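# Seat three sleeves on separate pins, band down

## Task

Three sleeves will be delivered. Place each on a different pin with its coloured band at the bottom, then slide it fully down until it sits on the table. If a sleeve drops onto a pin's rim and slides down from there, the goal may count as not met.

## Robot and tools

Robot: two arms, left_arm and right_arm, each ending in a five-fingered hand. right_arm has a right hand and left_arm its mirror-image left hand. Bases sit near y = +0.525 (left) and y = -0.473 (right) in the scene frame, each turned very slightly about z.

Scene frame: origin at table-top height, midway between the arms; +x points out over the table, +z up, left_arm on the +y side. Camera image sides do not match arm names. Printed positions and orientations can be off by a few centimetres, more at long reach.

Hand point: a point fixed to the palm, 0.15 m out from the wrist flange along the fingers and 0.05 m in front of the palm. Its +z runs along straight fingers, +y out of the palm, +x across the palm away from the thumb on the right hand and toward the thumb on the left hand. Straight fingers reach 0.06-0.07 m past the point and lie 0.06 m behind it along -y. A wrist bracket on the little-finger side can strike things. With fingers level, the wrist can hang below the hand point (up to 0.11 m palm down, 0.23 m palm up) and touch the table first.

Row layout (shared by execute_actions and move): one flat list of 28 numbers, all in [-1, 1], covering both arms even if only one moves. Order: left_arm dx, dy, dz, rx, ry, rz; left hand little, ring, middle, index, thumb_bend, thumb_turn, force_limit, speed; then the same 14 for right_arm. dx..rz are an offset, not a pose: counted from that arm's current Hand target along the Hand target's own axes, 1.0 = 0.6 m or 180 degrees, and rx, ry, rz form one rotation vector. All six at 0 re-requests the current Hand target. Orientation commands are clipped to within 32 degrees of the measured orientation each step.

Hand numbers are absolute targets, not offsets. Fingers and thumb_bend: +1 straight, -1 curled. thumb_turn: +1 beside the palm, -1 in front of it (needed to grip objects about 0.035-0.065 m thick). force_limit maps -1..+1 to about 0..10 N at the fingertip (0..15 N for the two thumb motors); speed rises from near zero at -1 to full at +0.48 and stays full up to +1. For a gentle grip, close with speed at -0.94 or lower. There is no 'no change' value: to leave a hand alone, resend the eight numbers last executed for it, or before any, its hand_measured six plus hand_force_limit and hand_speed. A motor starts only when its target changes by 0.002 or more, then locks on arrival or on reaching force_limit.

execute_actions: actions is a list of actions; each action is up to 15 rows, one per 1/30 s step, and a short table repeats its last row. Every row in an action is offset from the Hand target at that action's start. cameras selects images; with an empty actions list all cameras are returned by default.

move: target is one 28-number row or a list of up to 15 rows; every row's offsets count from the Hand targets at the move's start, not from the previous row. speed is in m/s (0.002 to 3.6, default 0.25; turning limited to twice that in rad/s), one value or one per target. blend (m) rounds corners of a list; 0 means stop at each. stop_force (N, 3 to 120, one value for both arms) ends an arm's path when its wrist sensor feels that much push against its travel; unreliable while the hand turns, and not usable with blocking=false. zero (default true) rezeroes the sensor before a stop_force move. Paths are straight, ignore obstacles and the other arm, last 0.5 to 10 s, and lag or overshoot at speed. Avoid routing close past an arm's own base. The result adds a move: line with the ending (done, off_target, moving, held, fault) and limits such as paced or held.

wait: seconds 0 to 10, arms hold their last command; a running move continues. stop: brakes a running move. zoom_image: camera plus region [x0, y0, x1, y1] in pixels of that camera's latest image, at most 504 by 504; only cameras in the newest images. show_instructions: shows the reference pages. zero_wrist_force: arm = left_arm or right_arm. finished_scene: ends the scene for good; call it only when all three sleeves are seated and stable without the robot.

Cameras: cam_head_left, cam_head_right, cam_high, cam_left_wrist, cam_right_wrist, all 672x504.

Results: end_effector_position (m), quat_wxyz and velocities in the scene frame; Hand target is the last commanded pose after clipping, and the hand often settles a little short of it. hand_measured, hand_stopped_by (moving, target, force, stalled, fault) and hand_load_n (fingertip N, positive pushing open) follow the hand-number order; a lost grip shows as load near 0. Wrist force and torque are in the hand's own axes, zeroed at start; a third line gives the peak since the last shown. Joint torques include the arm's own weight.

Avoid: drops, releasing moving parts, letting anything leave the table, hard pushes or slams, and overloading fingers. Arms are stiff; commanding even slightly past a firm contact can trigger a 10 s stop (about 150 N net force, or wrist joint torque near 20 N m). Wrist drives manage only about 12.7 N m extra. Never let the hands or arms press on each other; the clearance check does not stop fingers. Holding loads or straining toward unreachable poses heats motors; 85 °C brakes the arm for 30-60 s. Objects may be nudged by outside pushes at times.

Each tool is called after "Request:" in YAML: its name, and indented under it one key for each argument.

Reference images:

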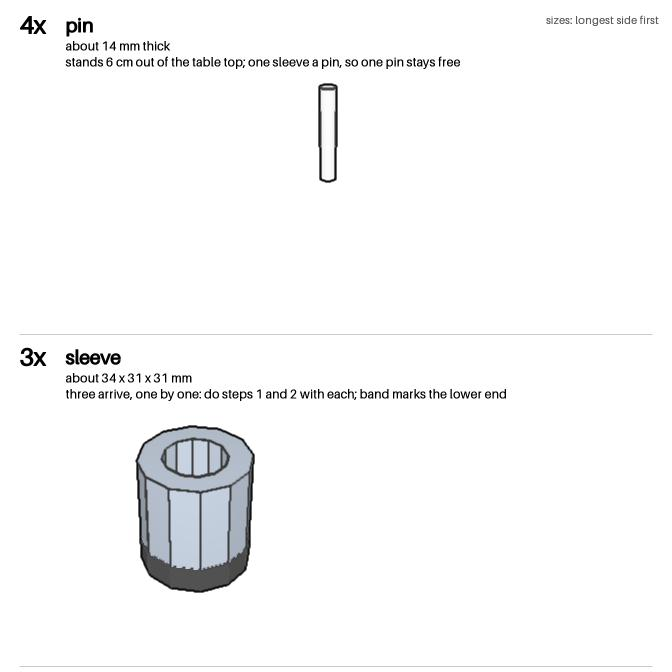

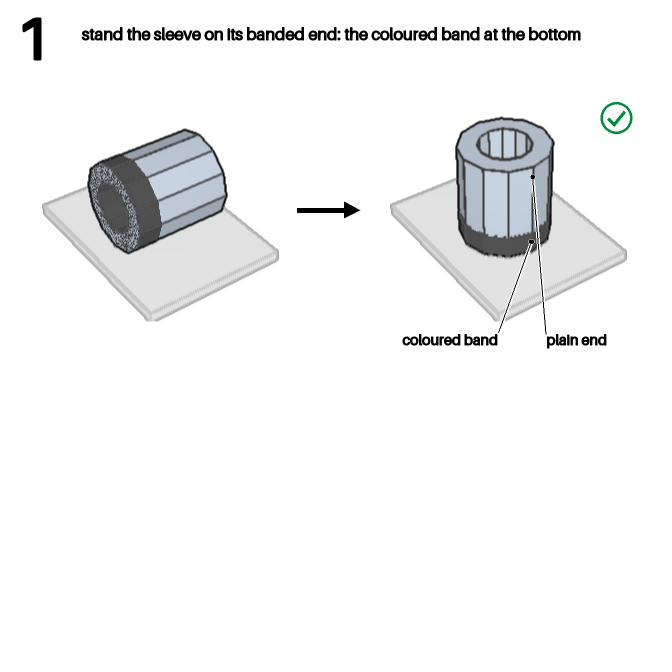

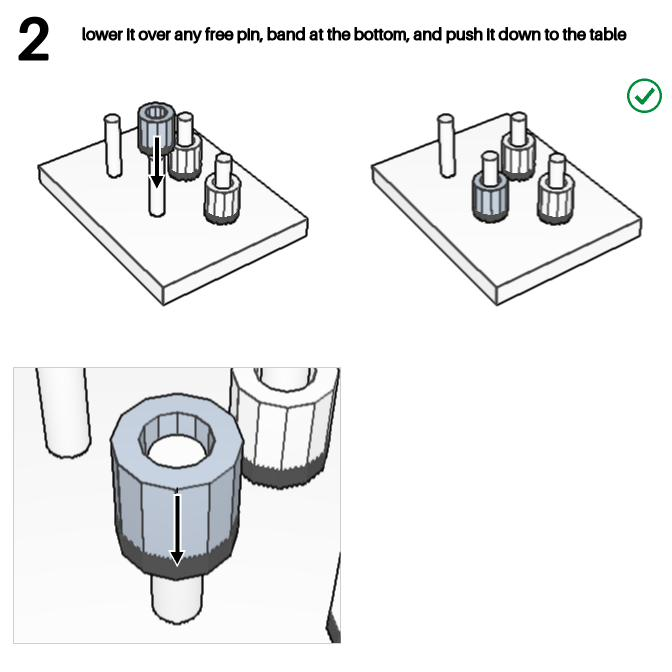

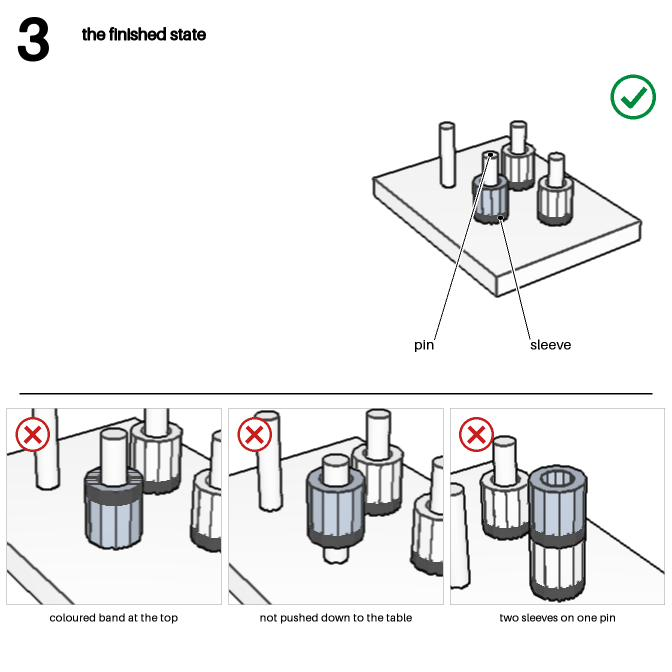

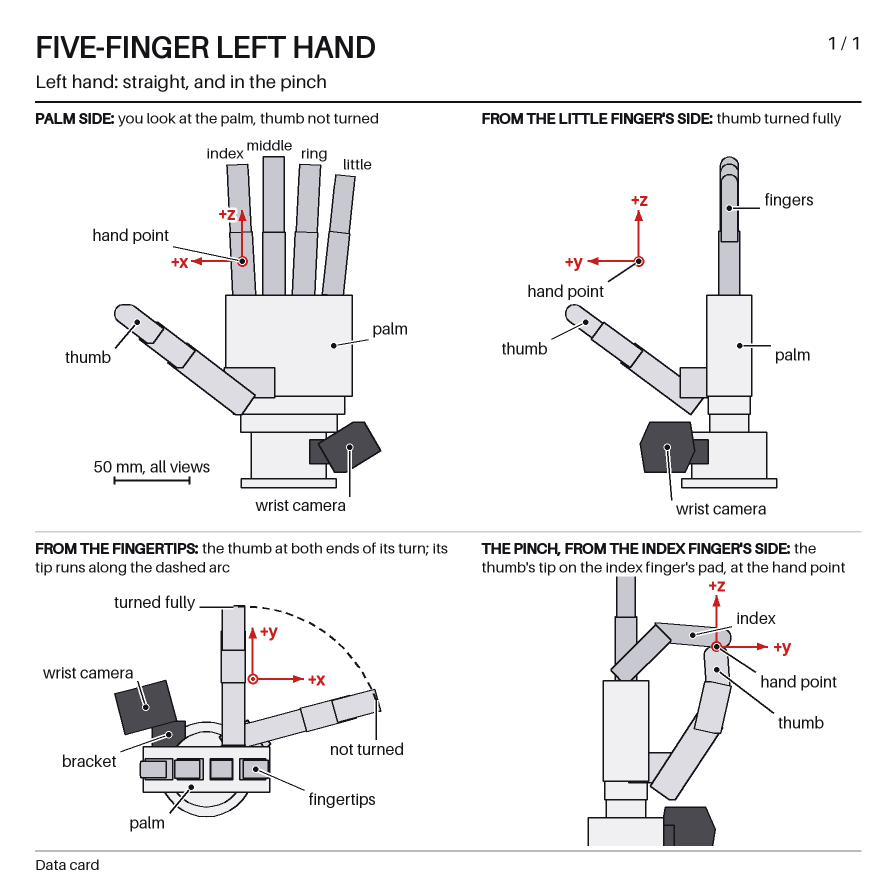

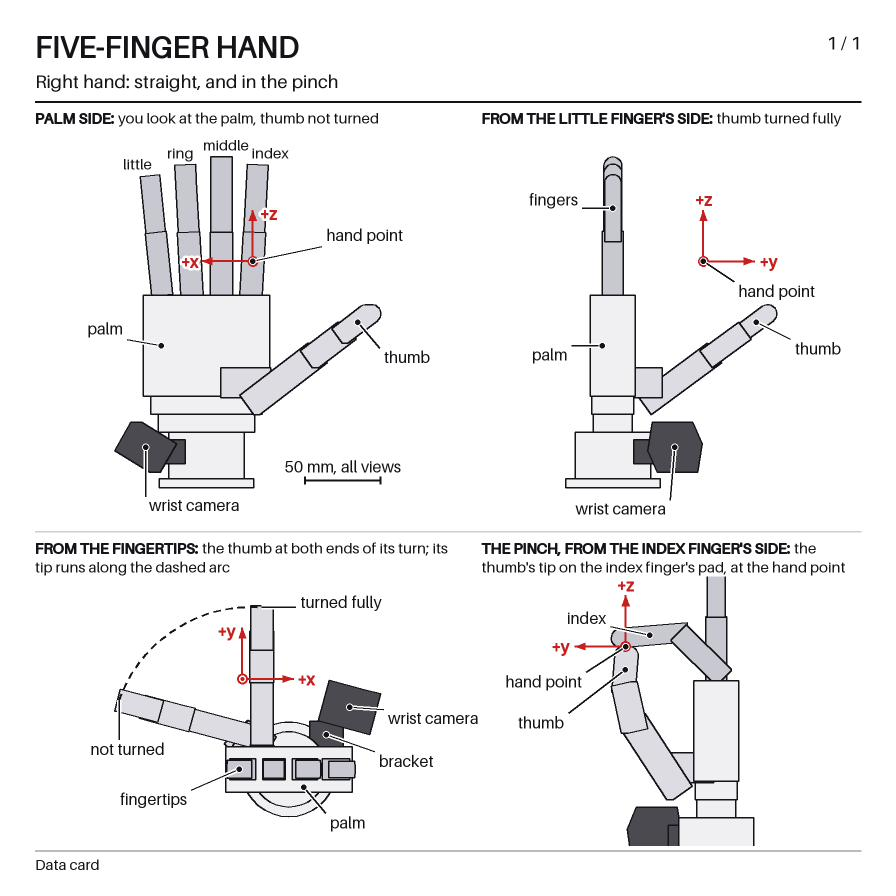

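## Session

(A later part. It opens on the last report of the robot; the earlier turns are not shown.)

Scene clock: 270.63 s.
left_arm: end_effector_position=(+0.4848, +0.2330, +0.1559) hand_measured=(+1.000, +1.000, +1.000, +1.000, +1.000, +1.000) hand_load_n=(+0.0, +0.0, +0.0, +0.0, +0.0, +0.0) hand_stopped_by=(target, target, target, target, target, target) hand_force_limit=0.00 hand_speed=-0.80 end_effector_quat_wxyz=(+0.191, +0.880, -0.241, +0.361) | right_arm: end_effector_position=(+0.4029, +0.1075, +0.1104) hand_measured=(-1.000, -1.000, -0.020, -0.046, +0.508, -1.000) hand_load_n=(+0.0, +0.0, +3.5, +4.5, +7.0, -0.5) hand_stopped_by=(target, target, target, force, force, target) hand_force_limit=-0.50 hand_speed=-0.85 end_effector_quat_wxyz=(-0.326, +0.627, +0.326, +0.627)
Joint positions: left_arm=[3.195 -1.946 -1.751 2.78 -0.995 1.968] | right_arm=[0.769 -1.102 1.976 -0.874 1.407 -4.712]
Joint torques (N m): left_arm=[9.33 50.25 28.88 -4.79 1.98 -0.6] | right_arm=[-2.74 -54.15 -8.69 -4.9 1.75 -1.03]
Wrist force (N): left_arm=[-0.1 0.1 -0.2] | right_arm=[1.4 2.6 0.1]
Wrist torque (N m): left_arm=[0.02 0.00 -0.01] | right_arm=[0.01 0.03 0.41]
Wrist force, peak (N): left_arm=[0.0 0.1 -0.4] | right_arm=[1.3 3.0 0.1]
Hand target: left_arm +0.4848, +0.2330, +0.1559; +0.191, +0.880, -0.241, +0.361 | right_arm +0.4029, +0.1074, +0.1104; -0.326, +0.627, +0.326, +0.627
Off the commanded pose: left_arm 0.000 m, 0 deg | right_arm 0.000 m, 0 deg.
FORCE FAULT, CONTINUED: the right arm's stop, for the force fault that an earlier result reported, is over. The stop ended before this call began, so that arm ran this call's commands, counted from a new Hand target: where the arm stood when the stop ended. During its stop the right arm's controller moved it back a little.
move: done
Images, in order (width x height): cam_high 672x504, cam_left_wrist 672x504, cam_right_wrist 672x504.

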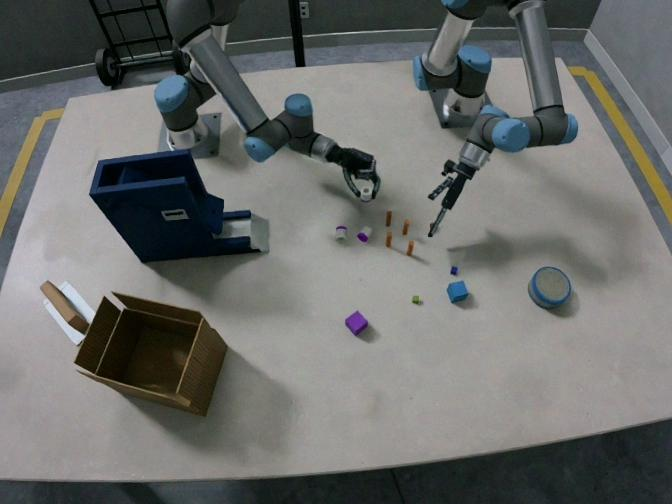

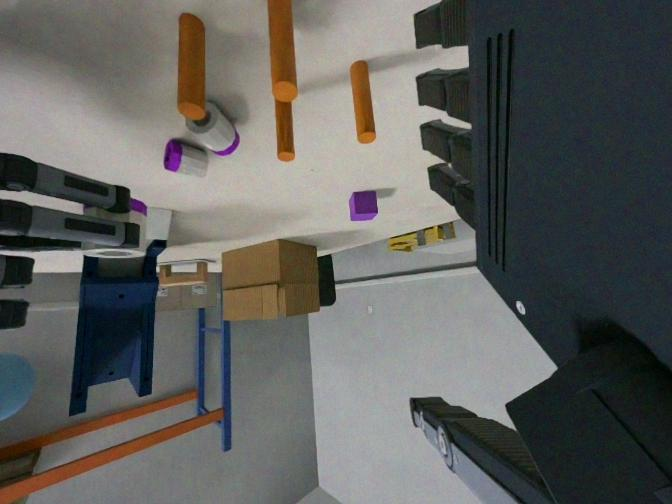

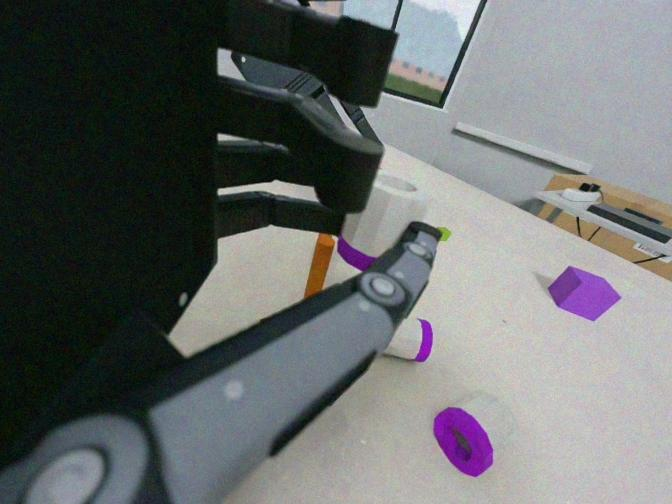

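Request:
move:
  target: [0,0,0,0,0,0,1,1,1,1,1,1,0,-0.8,-0.0133,-0.0247,0.0702,0,0,0,-1,-1,-0.02,-0.3,0.1,-1,-0.5,-0.85]
  speed: 0.1
  cameras: ["cam_high","cam_right_wrist","cam_left_wrist","cam_head_left","cam_head_right"]

Request:
zoom_image:
  camera: "cam_high"
  region: [340, 160, 440, 260]

Request:
zoom_image:
  camera: "cam_right_wrist"
  region: [260, 130, 460, 330]

Request:
zoom_image:
  camera: "cam_head_left"
  region: [290, 310, 370, 370]

Request:
zoom_image:
  camera: "cam_head_right"
  region: [280, 310, 360, 370]

Scene clock: 308.80 s.
left_arm: end_effector_position=(+0.4848, +0.2330, +0.1559) hand_measured=(+1.000, +1.000, +1.000, +1.000, +1.000, +1.000) hand_load_n=(+0.0, +0.0, +0.0, +0.0, +0.0, +0.0) hand_stopped_by=(target, target, target, target, target, target) hand_force_limit=0.00 hand_speed=-0.80 end_effector_quat_wxyz=(+0.191, +0.880, -0.241, +0.361) | right_arm: end_effector_position=(+0.4150, +0.1504, +0.1024) hand_measured=(-1.000, -1.000, -0.020, -0.046, +0.508, -1.000) hand_load_n=(+0.0, +0.0, +3.5, +4.5, +7.0, -0.5) hand_stopped_by=(target, target, target, force, force, target) hand_force_limit=-0.50 hand_speed=-0.85 end_effector_quat_wxyz=(-0.326, +0.628, +0.326, +0.627)
Joint positions: left_arm=[3.195 -1.946 -1.751 2.78 -0.995 1.968] | right_arm=[0.813 -1.012 1.844 -0.832 1.451 -4.712]
Joint torques (N m): left_arm=[9.43 49.91 28.52 -4.7 1.79 -0.55] | right_arm=[-6.02 -54.24 -20.29 -5.01 -1.47 0.36]
Wrist force (N): left_arm=[0.0 0.0 -0.2] | right_arm=[1.6 2.8 0.4]
Wrist torque (N m): left_arm=[0.00 -0.01 0.00] | right_arm=[0.04 -0.03 0.44]
Wrist force, peak (N): left_arm=[0.0 -0.5 0.0] | right_arm=[1.8 3.0 -0.6]
Hand target: left_arm +0.4848, +0.2330, +0.1559; +0.191, +0.880, -0.241, +0.361 | right_arm +0.4150, +0.1504, +0.1025; -0.326, +0.627, +0.326, +0.627
Off the commanded pose: left_arm 0.000 m, 0 deg | right_arm 0.000 m, 0 deg.
move: done

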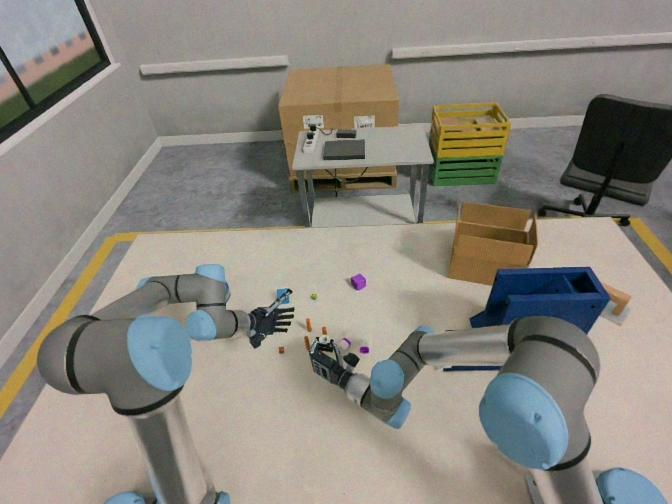

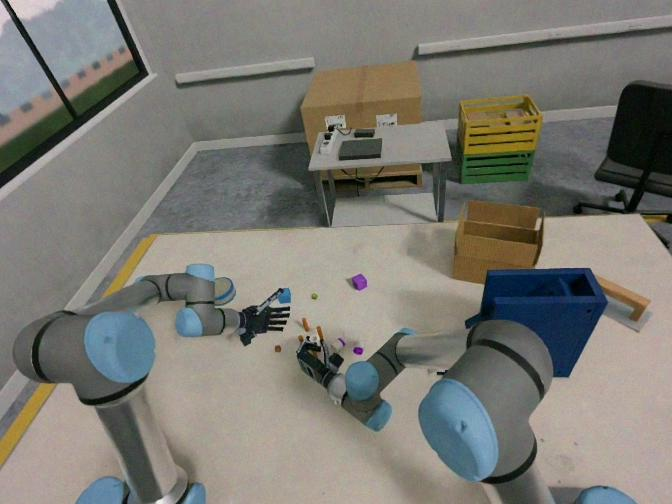

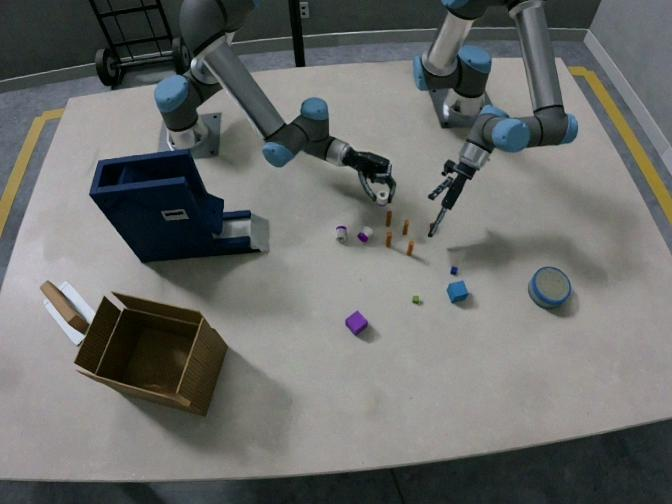

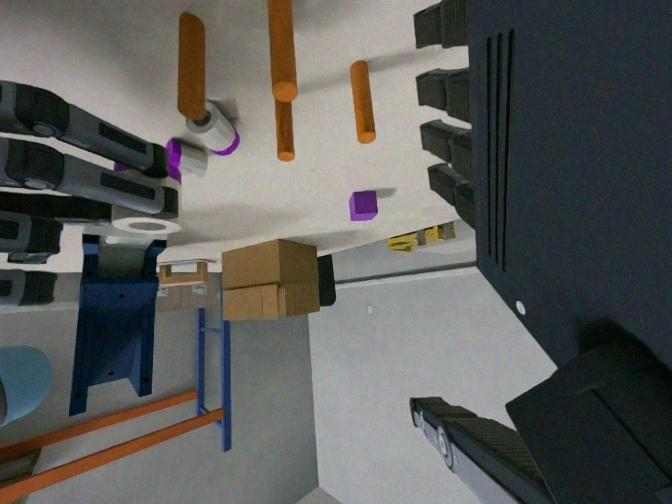

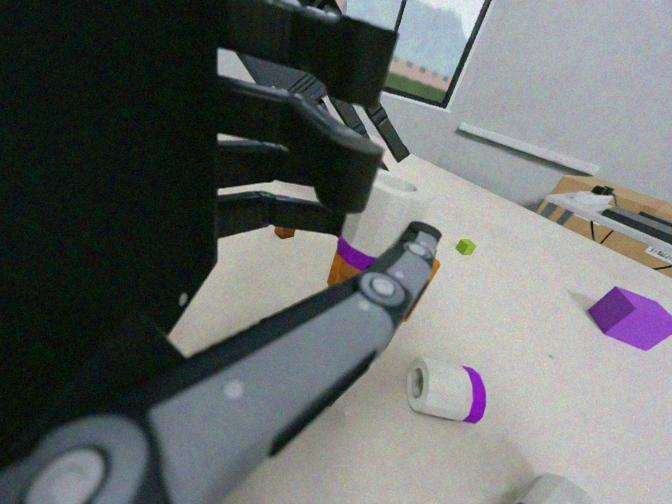

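Scaled by 5.040 from the camera's 672x504 image, which has a finer 960x720 frame.

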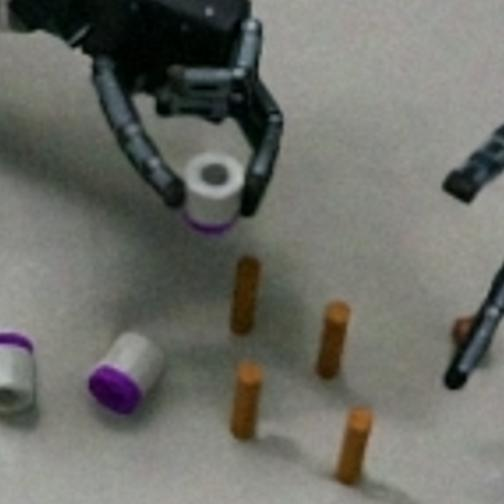

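Scaled by 2.520 from the camera's 672x504 image, which has a finer 960x720 frame.

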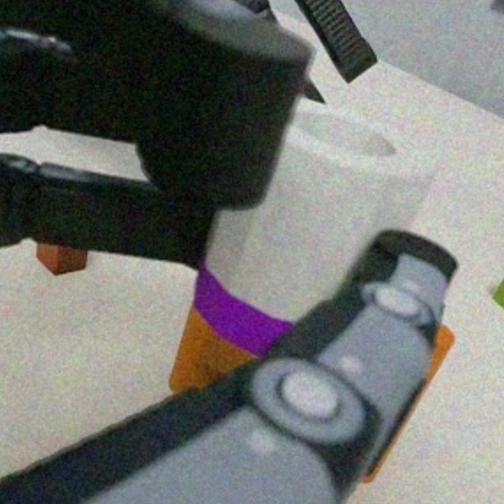

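Scaled by 6.300 from the camera's 672x504 image, which has a finer 960x720 frame.

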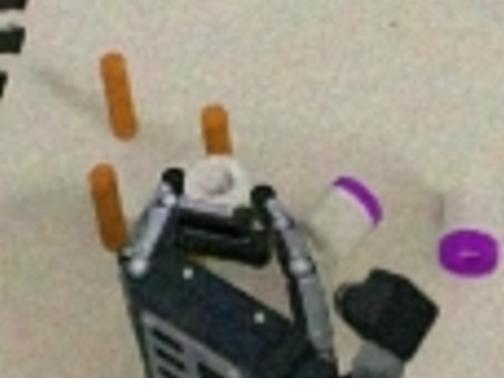

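Scaled by 6.300 from the camera's 672x504 image, which has a finer 960x720 frame.

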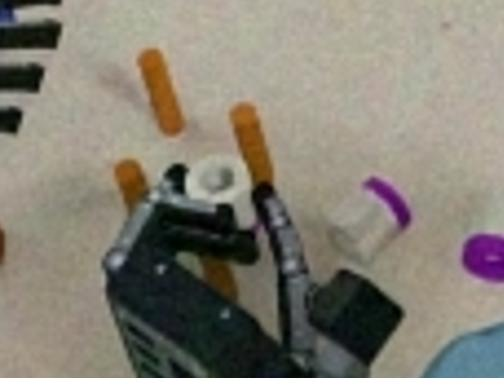

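Request:
move:
  target: [0,0,0,0,0,0,1,1,1,1,1,1,0,-0.8,-0.0167,0.0032,0.045,0,0,0,-1,-1,-0.02,-0.3,0.1,-1,-0.5,-0.85]
  speed: 0.08
  cameras: ["cam_high","cam_right_wrist","cam_left_wrist","cam_head_left","cam_head_right"]

Request:
zoom_image:
  camera: "cam_high"
  region: [350, 170, 430, 250]

Request:
zoom_image:
  camera: "cam_right_wrist"
  region: [260, 130, 460, 330]

Request:
zoom_image:
  camera: "cam_head_left"
  region: [290, 310, 370, 370]

Request:
zoom_image:
  camera: "cam_head_right"
  region: [280, 310, 360, 370]

Request:
zoom_image:
  camera: "cam_left_wrist"
  region: [0, 0, 300, 260]

Scene clock: 319.50 s.
left_arm: end_effector_position=(+0.4848, +0.2330, +0.1559) hand_measured=(+1.000, +1.000, +1.000, +1.000, +1.000, +1.000) hand_load_n=(+0.0, +0.0, +0.0, +0.0, +0.0, +0.0) hand_stopped_by=(target, target, target, target, target, target) hand_force_limit=0.00 hand_speed=-0.80 end_effector_quat_wxyz=(+0.191, +0.880, -0.241, +0.361) | right_arm: end_effector_position=(+0.4321, +0.1714, +0.0923) hand_measured=(-1.000, -1.000, -0.020, -0.046, +0.508, -1.000) hand_load_n=(+0.0, +0.0, +3.5, +4.5, +6.5, -1.0) hand_stopped_by=(target, target, target, force, force, target) hand_force_limit=-0.50 hand_speed=-0.85 end_effector_quat_wxyz=(-0.326, +0.628, +0.326, +0.627)
Joint positions: left_arm=[3.195 -1.946 -1.751 2.78 -0.995 1.968] | right_arm=[0.816 -0.949 1.763 -0.814 1.454 -4.712]
Joint torques (N m): left_arm=[9.42 49.45 28.31 -4.9 1.71 -0.52] | right_arm=[4.09 -61.74 -9.5 -4.68 2.08 -0.51]
Wrist force (N): left_arm=[0.1 0.0 -0.1] | right_arm=[1.7 2.8 0.4]
Wrist torque (N m): left_arm=[0.01 -0.04 0.01] | right_arm=[0.06 -0.03 0.45]
Wrist force, peak (N): left_arm=[-0.2 0.0 -0.4] | right_arm=[1.6 3.1 0.7]
Hand target: left_arm +0.4848, +0.2330, +0.1559; +0.191, +0.880, -0.241, +0.361 | right_arm +0.4321, +0.1714, +0.0925; -0.326, +0.627, +0.326, +0.627
Off the commanded pose: left_arm 0.000 m, 0 deg | right_arm 0.000 m, 0 deg.
move: done

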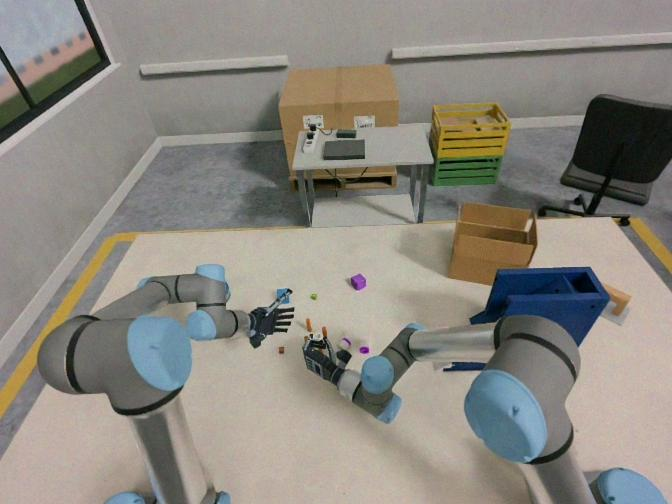

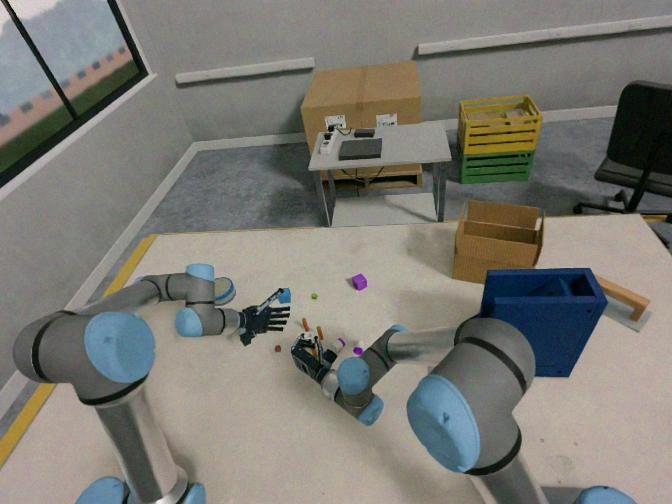

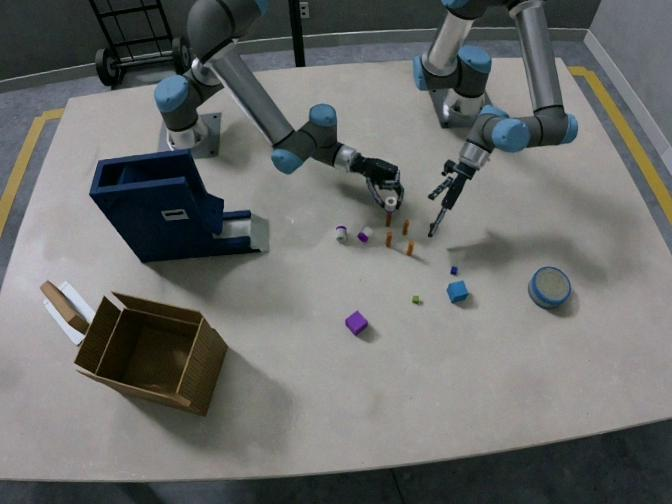

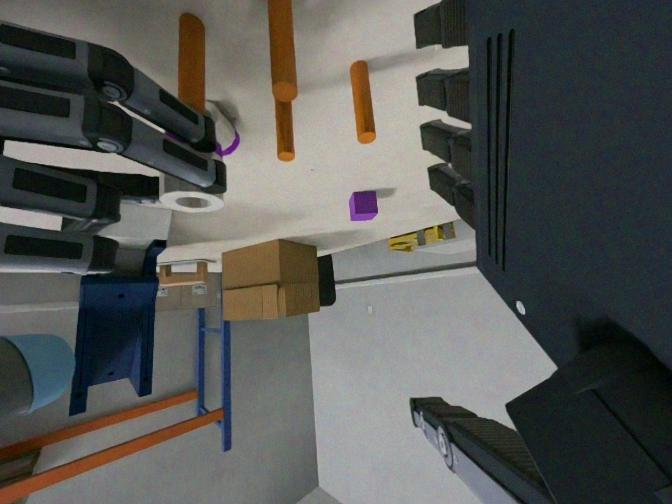

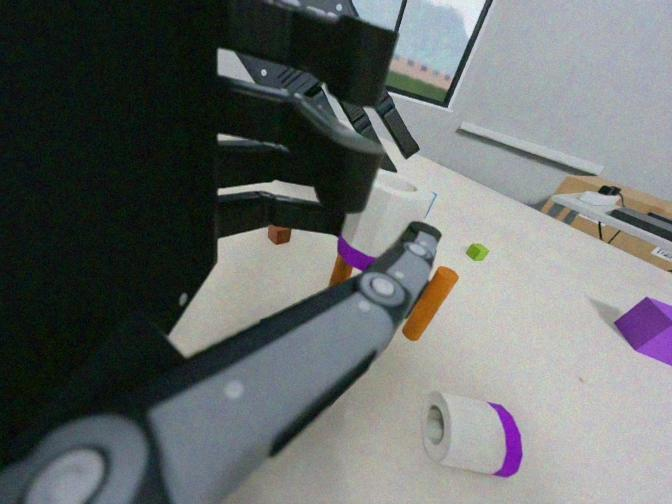

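Scaled by 6.300 from the camera's 672x504 image, which has a finer 960x720 frame.

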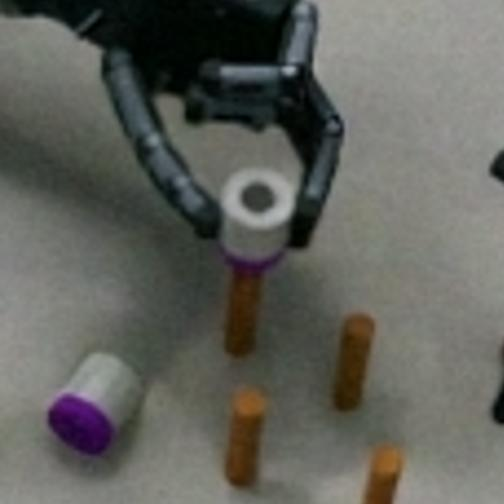

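Scaled by 2.520 from the camera's 672x504 image, which has a finer 960x720 frame.

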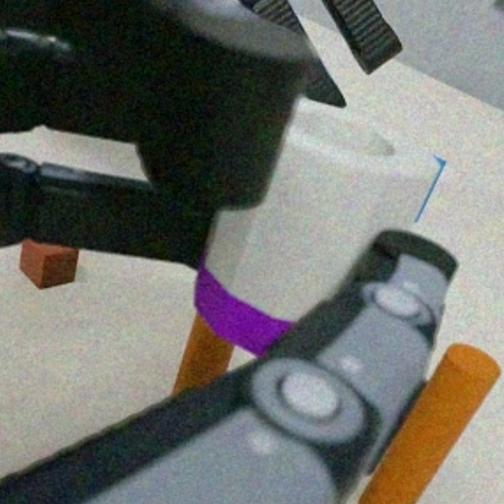

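Scaled by 6.300 from the camera's 672x504 image, which has a finer 960x720 frame.

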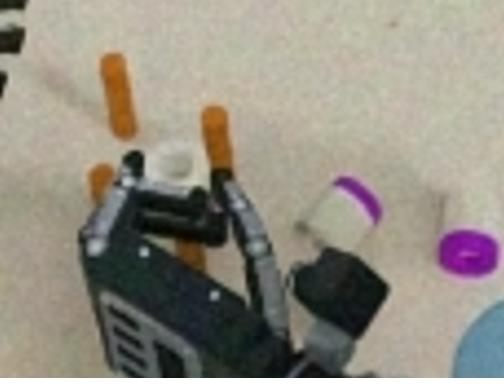

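Scaled by 6.300 from the camera's 672x504 image, which has a finer 960x720 frame.

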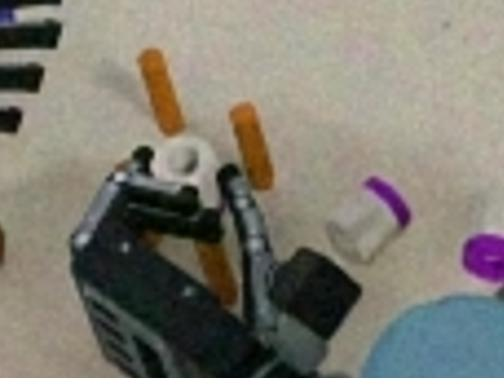

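Scaled by 1.680 from the camera's 672x504 image, which has a finer 960x720 frame.

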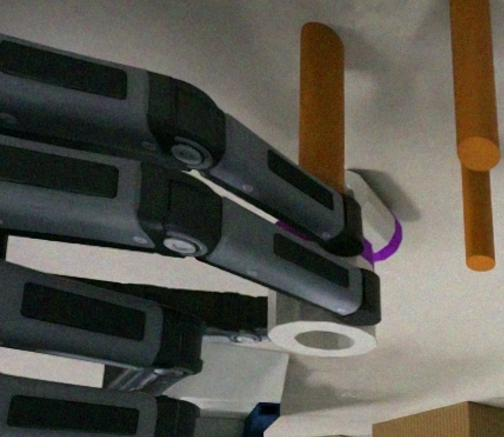

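Request:
zoom_image:
  camera: "cam_right_wrist"
  region: [310, 220, 400, 295]

Request:
zoom_image:
  camera: "cam_left_wrist"
  region: [140, 0, 260, 220]

Request:
zoom_image:
  camera: "cam_high"
  region: [370, 180, 410, 230]

Scaled by 5.600 from the camera's 672x504 image, which has a finer 960x720 frame.

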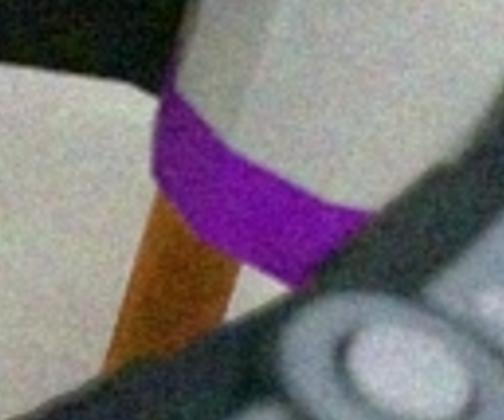

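Scaled by 2.291 from the camera's 672x504 image, which has a finer 960x720 frame.

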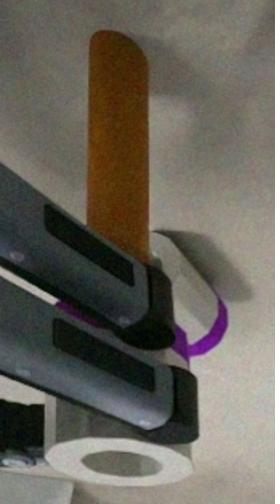

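Scaled by 10.080 from the camera's 672x504 image, which has a finer 960x720 frame.

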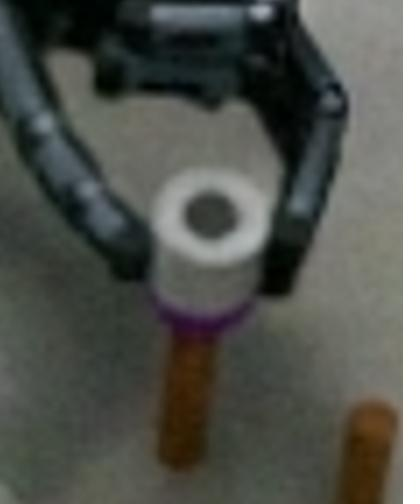

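Request:
move:
  target: [0,0,0,0,0,0,1,1,1,1,1,1,0,-0.8,-0.0167,0.0008,-0.0035,0,0,0,-1,-1,-0.02,-0.3,0.1,-1,-0.5,-0.85]
  speed: 0.05
  cameras: ["cam_high","cam_right_wrist","cam_left_wrist"]

Request:
zoom_image:
  camera: "cam_left_wrist"
  region: [130, 0, 270, 220]

Request:
zoom_image:
  camera: "cam_high"
  region: [370, 180, 410, 230]

Request:
zoom_image:
  camera: "cam_right_wrist"
  region: [310, 150, 450, 300]

Scene clock: 343.10 s.
left_arm: end_effector_position=(+0.4848, +0.2330, +0.1559) hand_measured=(+1.000, +1.000, +1.000, +1.000, +1.000, +1.000) hand_load_n=(+0.0, +0.5, +0.0, +0.5, +0.0, +0.0) hand_stopped_by=(target, target, target, target, target, target) hand_force_limit=0.00 hand_speed=-0.80 end_effector_quat_wxyz=(+0.191, +0.880, -0.241, +0.361) | right_arm: end_effector_position=(+0.4313, +0.1694, +0.0822) hand_measured=(-1.000, -1.000, -0.020, -0.046, +0.508, -1.000) hand_load_n=(+0.0, +0.0, +3.5, +4.5, +7.0, -0.5) hand_stopped_by=(target, target, target, force, force, target) hand_force_limit=-0.50 hand_speed=-0.85 end_effector_quat_wxyz=(-0.326, +0.628, +0.326, +0.627)
Joint positions: left_arm=[3.195 -1.946 -1.751 2.78 -0.995 1.968] | right_arm=[0.814 -0.935 1.774 -0.839 1.452 -4.712]
Joint torques (N m): left_arm=[9.76 49.94 28.82 -4.78 1.52 -0.57] | right_arm=[-5.08 -61.45 -23.3 0.22 -1.15 -1.13]
Wrist force (N): left_arm=[0.1 0.0 -0.1] | right_arm=[1.7 2.6 0.3]
Wrist torque (N m): left_arm=[0.00 -0.03 0.02] | right_arm=[0.02 -0.02 0.44]
Wrist force, peak (N): left_arm=[-0.2 -0.1 -0.4] | right_arm=[1.9 3.2 0.3]
Hand target: left_arm +0.4848, +0.2330, +0.1559; +0.191, +0.880, -0.241, +0.361 | right_arm +0.4313, +0.1694, +0.0824; -0.326, +0.627, +0.326, +0.627
Off the commanded pose: left_arm 0.000 m, 0 deg | right_arm 0.000 m, 0 deg.
move: done
Images, in order (width x height): cam_high 672x504, cam_left_wrist 672x504, cam_right_wrist 672x504.

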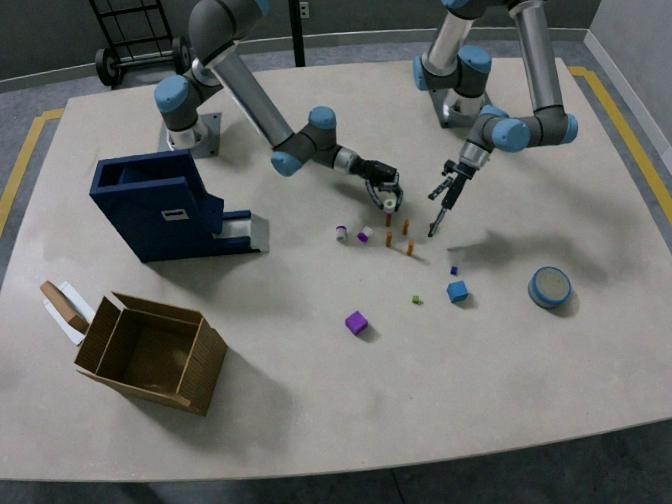

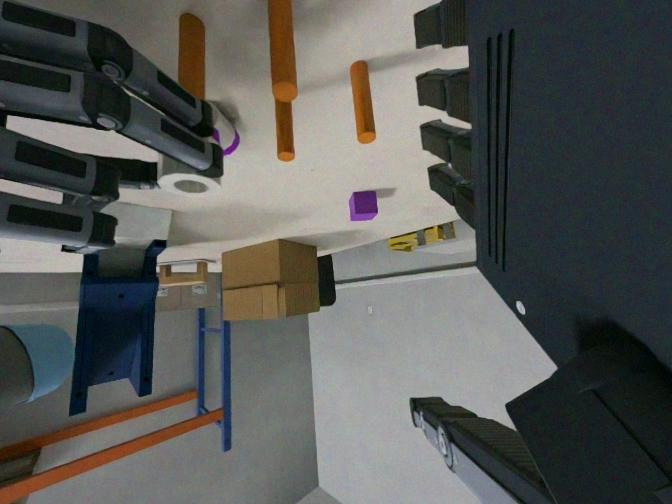

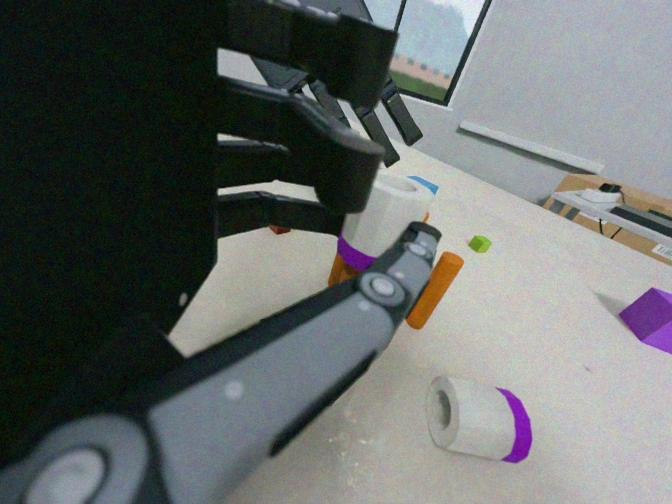

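Scaled by 2.291 from the camera's 672x504 image, which has a finer 960x720 frame.

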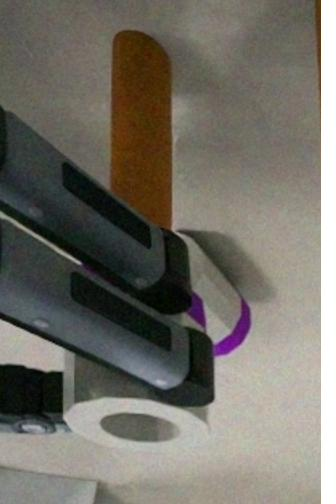

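Scaled by 10.080 from the camera's 672x504 image, which has a finer 960x720 frame.

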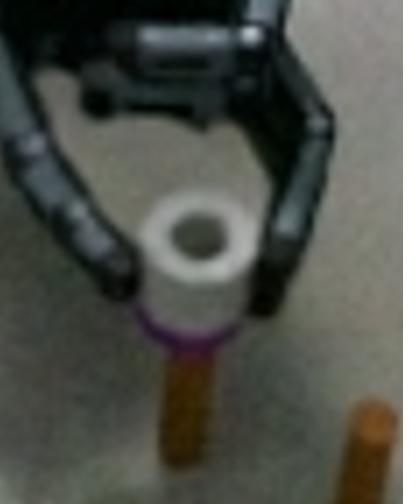

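Scaled by 3.360 from the camera's 672x504 image, which has a finer 960x720 frame.

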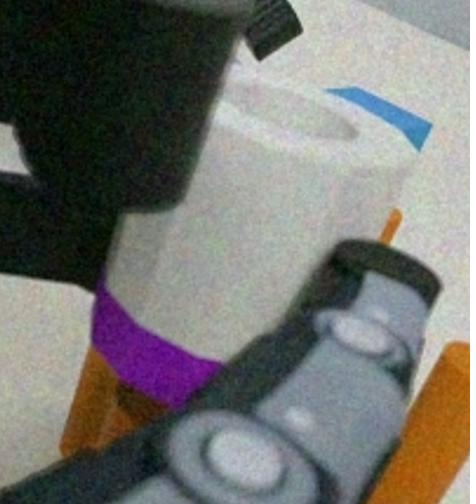

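Request:
move:
  target: [0,0,0,0,0,0,1,1,1,1,1,1,0,-0.8,-0.025,-0.001,0.0005,0,0,0,-1,-1,-0.02,-0.3,0.1,-1,-0.5,-0.85]
  speed: 0.02
  stop_force: 4
  cameras: ["cam_high","cam_right_wrist","cam_left_wrist"]

Request:
zoom_image:
  camera: "cam_high"
  region: [370, 180, 410, 230]

Request:
zoom_image:
  camera: "cam_right_wrist"
  region: [310, 150, 450, 300]

Request:
zoom_image:
  camera: "cam_left_wrist"
  region: [130, 0, 270, 220]

Scene clock: 353.13 s.
left_arm: end_effector_position=(+0.4848, +0.2330, +0.1559) hand_measured=(+1.000, +1.000, +1.000, +1.000, +1.000, +1.000) hand_load_n=(+0.0, +0.0, +0.0, +0.0, +0.0, +0.0) hand_stopped_by=(target, target, target, target, target, target) hand_force_limit=0.00 hand_speed=-0.80 end_effector_quat_wxyz=(+0.191, +0.880, -0.241, +0.361) | right_arm: end_effector_position=(+0.4310, +0.1699, +0.0703) hand_measured=(-1.000, -1.000, -0.020, -0.046, +0.508, -1.000) hand_load_n=(+0.0, +0.0, +3.0, +5.0, +7.0, -1.0) hand_stopped_by=(target, target, target, force, force, target) hand_force_limit=-0.50 hand_speed=-0.85 end_effector_quat_wxyz=(-0.326, +0.627, +0.326, +0.627)
Joint positions: left_arm=[3.195 -1.946 -1.751 2.78 -0.995 1.968] | right_arm=[0.815 -0.913 1.776 -0.863 1.453 -4.712]
Joint torques (N m): left_arm=[9.6 50.94 29.22 -4.69 1.48 -0.65] | right_arm=[-5.36 -62.97 -27.07 -4.7 -1.54 0.14]
Wrist force (N): left_arm=[0.0 -0.1 -0.2] | right_arm=[1.4 2.6 0.6]
Wrist torque (N m): left_arm=[0.00 -0.02 0.00] | right_arm=[0.02 0.02 0.41]
Wrist force, peak (N): left_arm=[-0.1 -0.2 -0.4] | right_arm=[6.9 4.2 -1.8]
Hand target: left_arm +0.4848, +0.2330, +0.1559; +0.191, +0.880, -0.241, +0.361 | right_arm +0.4310, +0.1699, +0.0703; -0.326, +0.627, +0.326, +0.627 (not the last commanded pose)
Off the commanded pose: left_arm 0.000 m, 0 deg | right_arm 0.003 m, 0 deg.
move: contact (right_arm)
Images, in order (width x height): cam_high 672x504, cam_left_wrist 672x504, cam_right_wrist 672x504.

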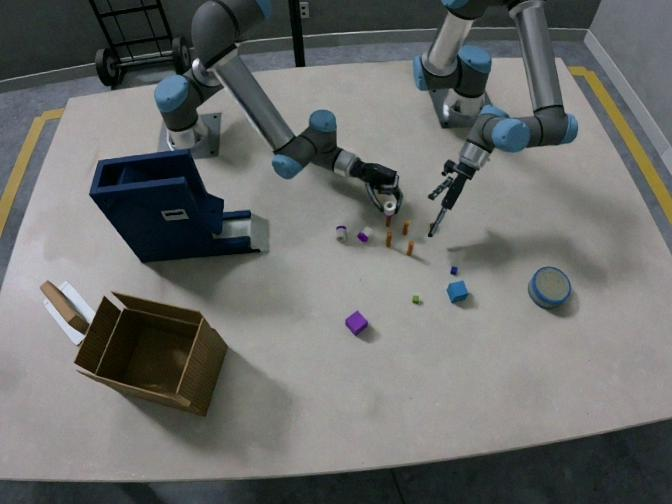

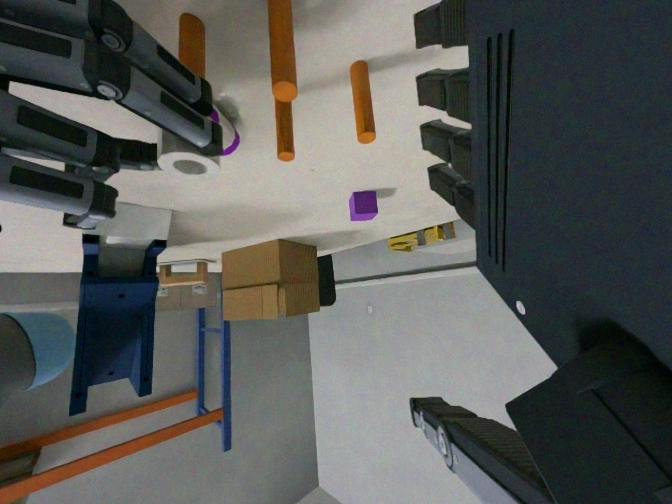

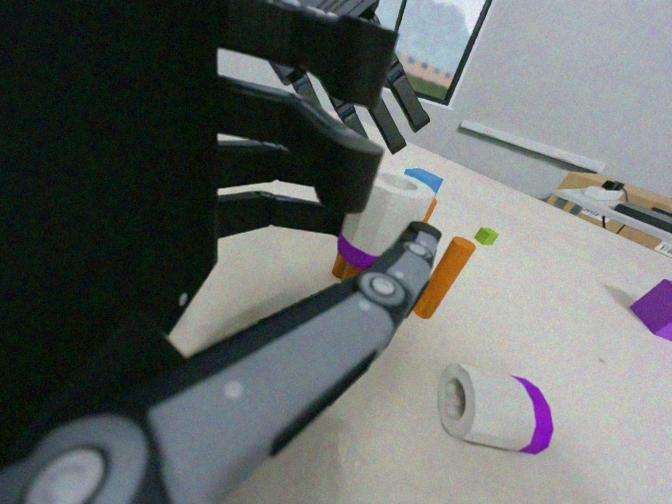

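Scaled by 10.080 from the camera's 672x504 image, which has a finer 960x720 frame.

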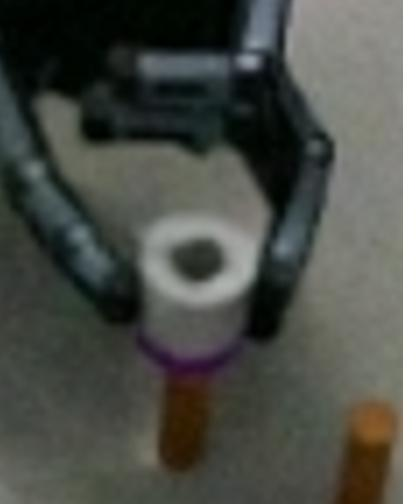

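Scaled by 3.360 from the camera's 672x504 image, which has a finer 960x720 frame.

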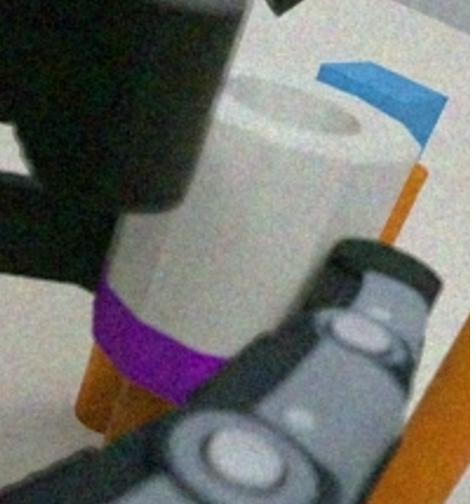

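Scaled by 2.291 from the camera's 672x504 image, which has a finer 960x720 frame.

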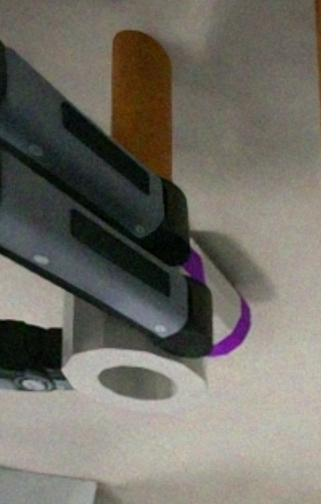

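Request:
zoom_image:
  camera: "cam_right_wrist"
  region: [320, 220, 390, 290]

Request:
zoom_image:
  camera: "cam_high"
  region: [378, 195, 402, 230]

Request:
zoom_image:
  camera: "cam_left_wrist"
  region: [150, 100, 230, 190]

Scaled by 7.200 from the camera's 672x504 image, which has a finer 960x720 frame.

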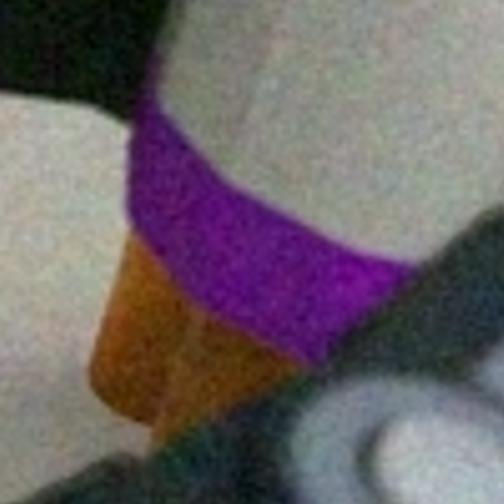

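Scaled by 14.400 from the camera's 672x504 image, which has a finer 960x720 frame.

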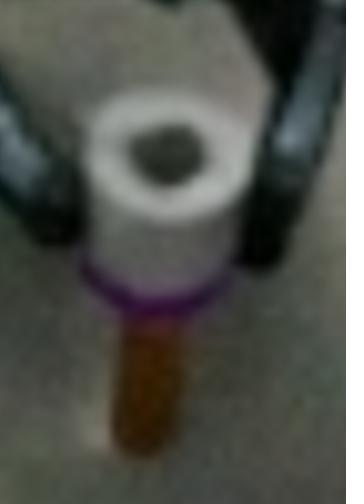

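Scaled by 5.600 from the camera's 672x504 image, which has a finer 960x720 frame.

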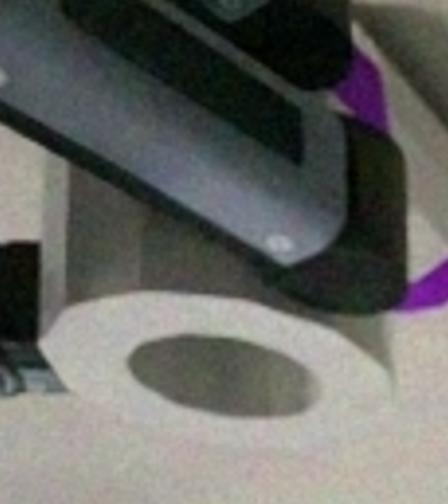

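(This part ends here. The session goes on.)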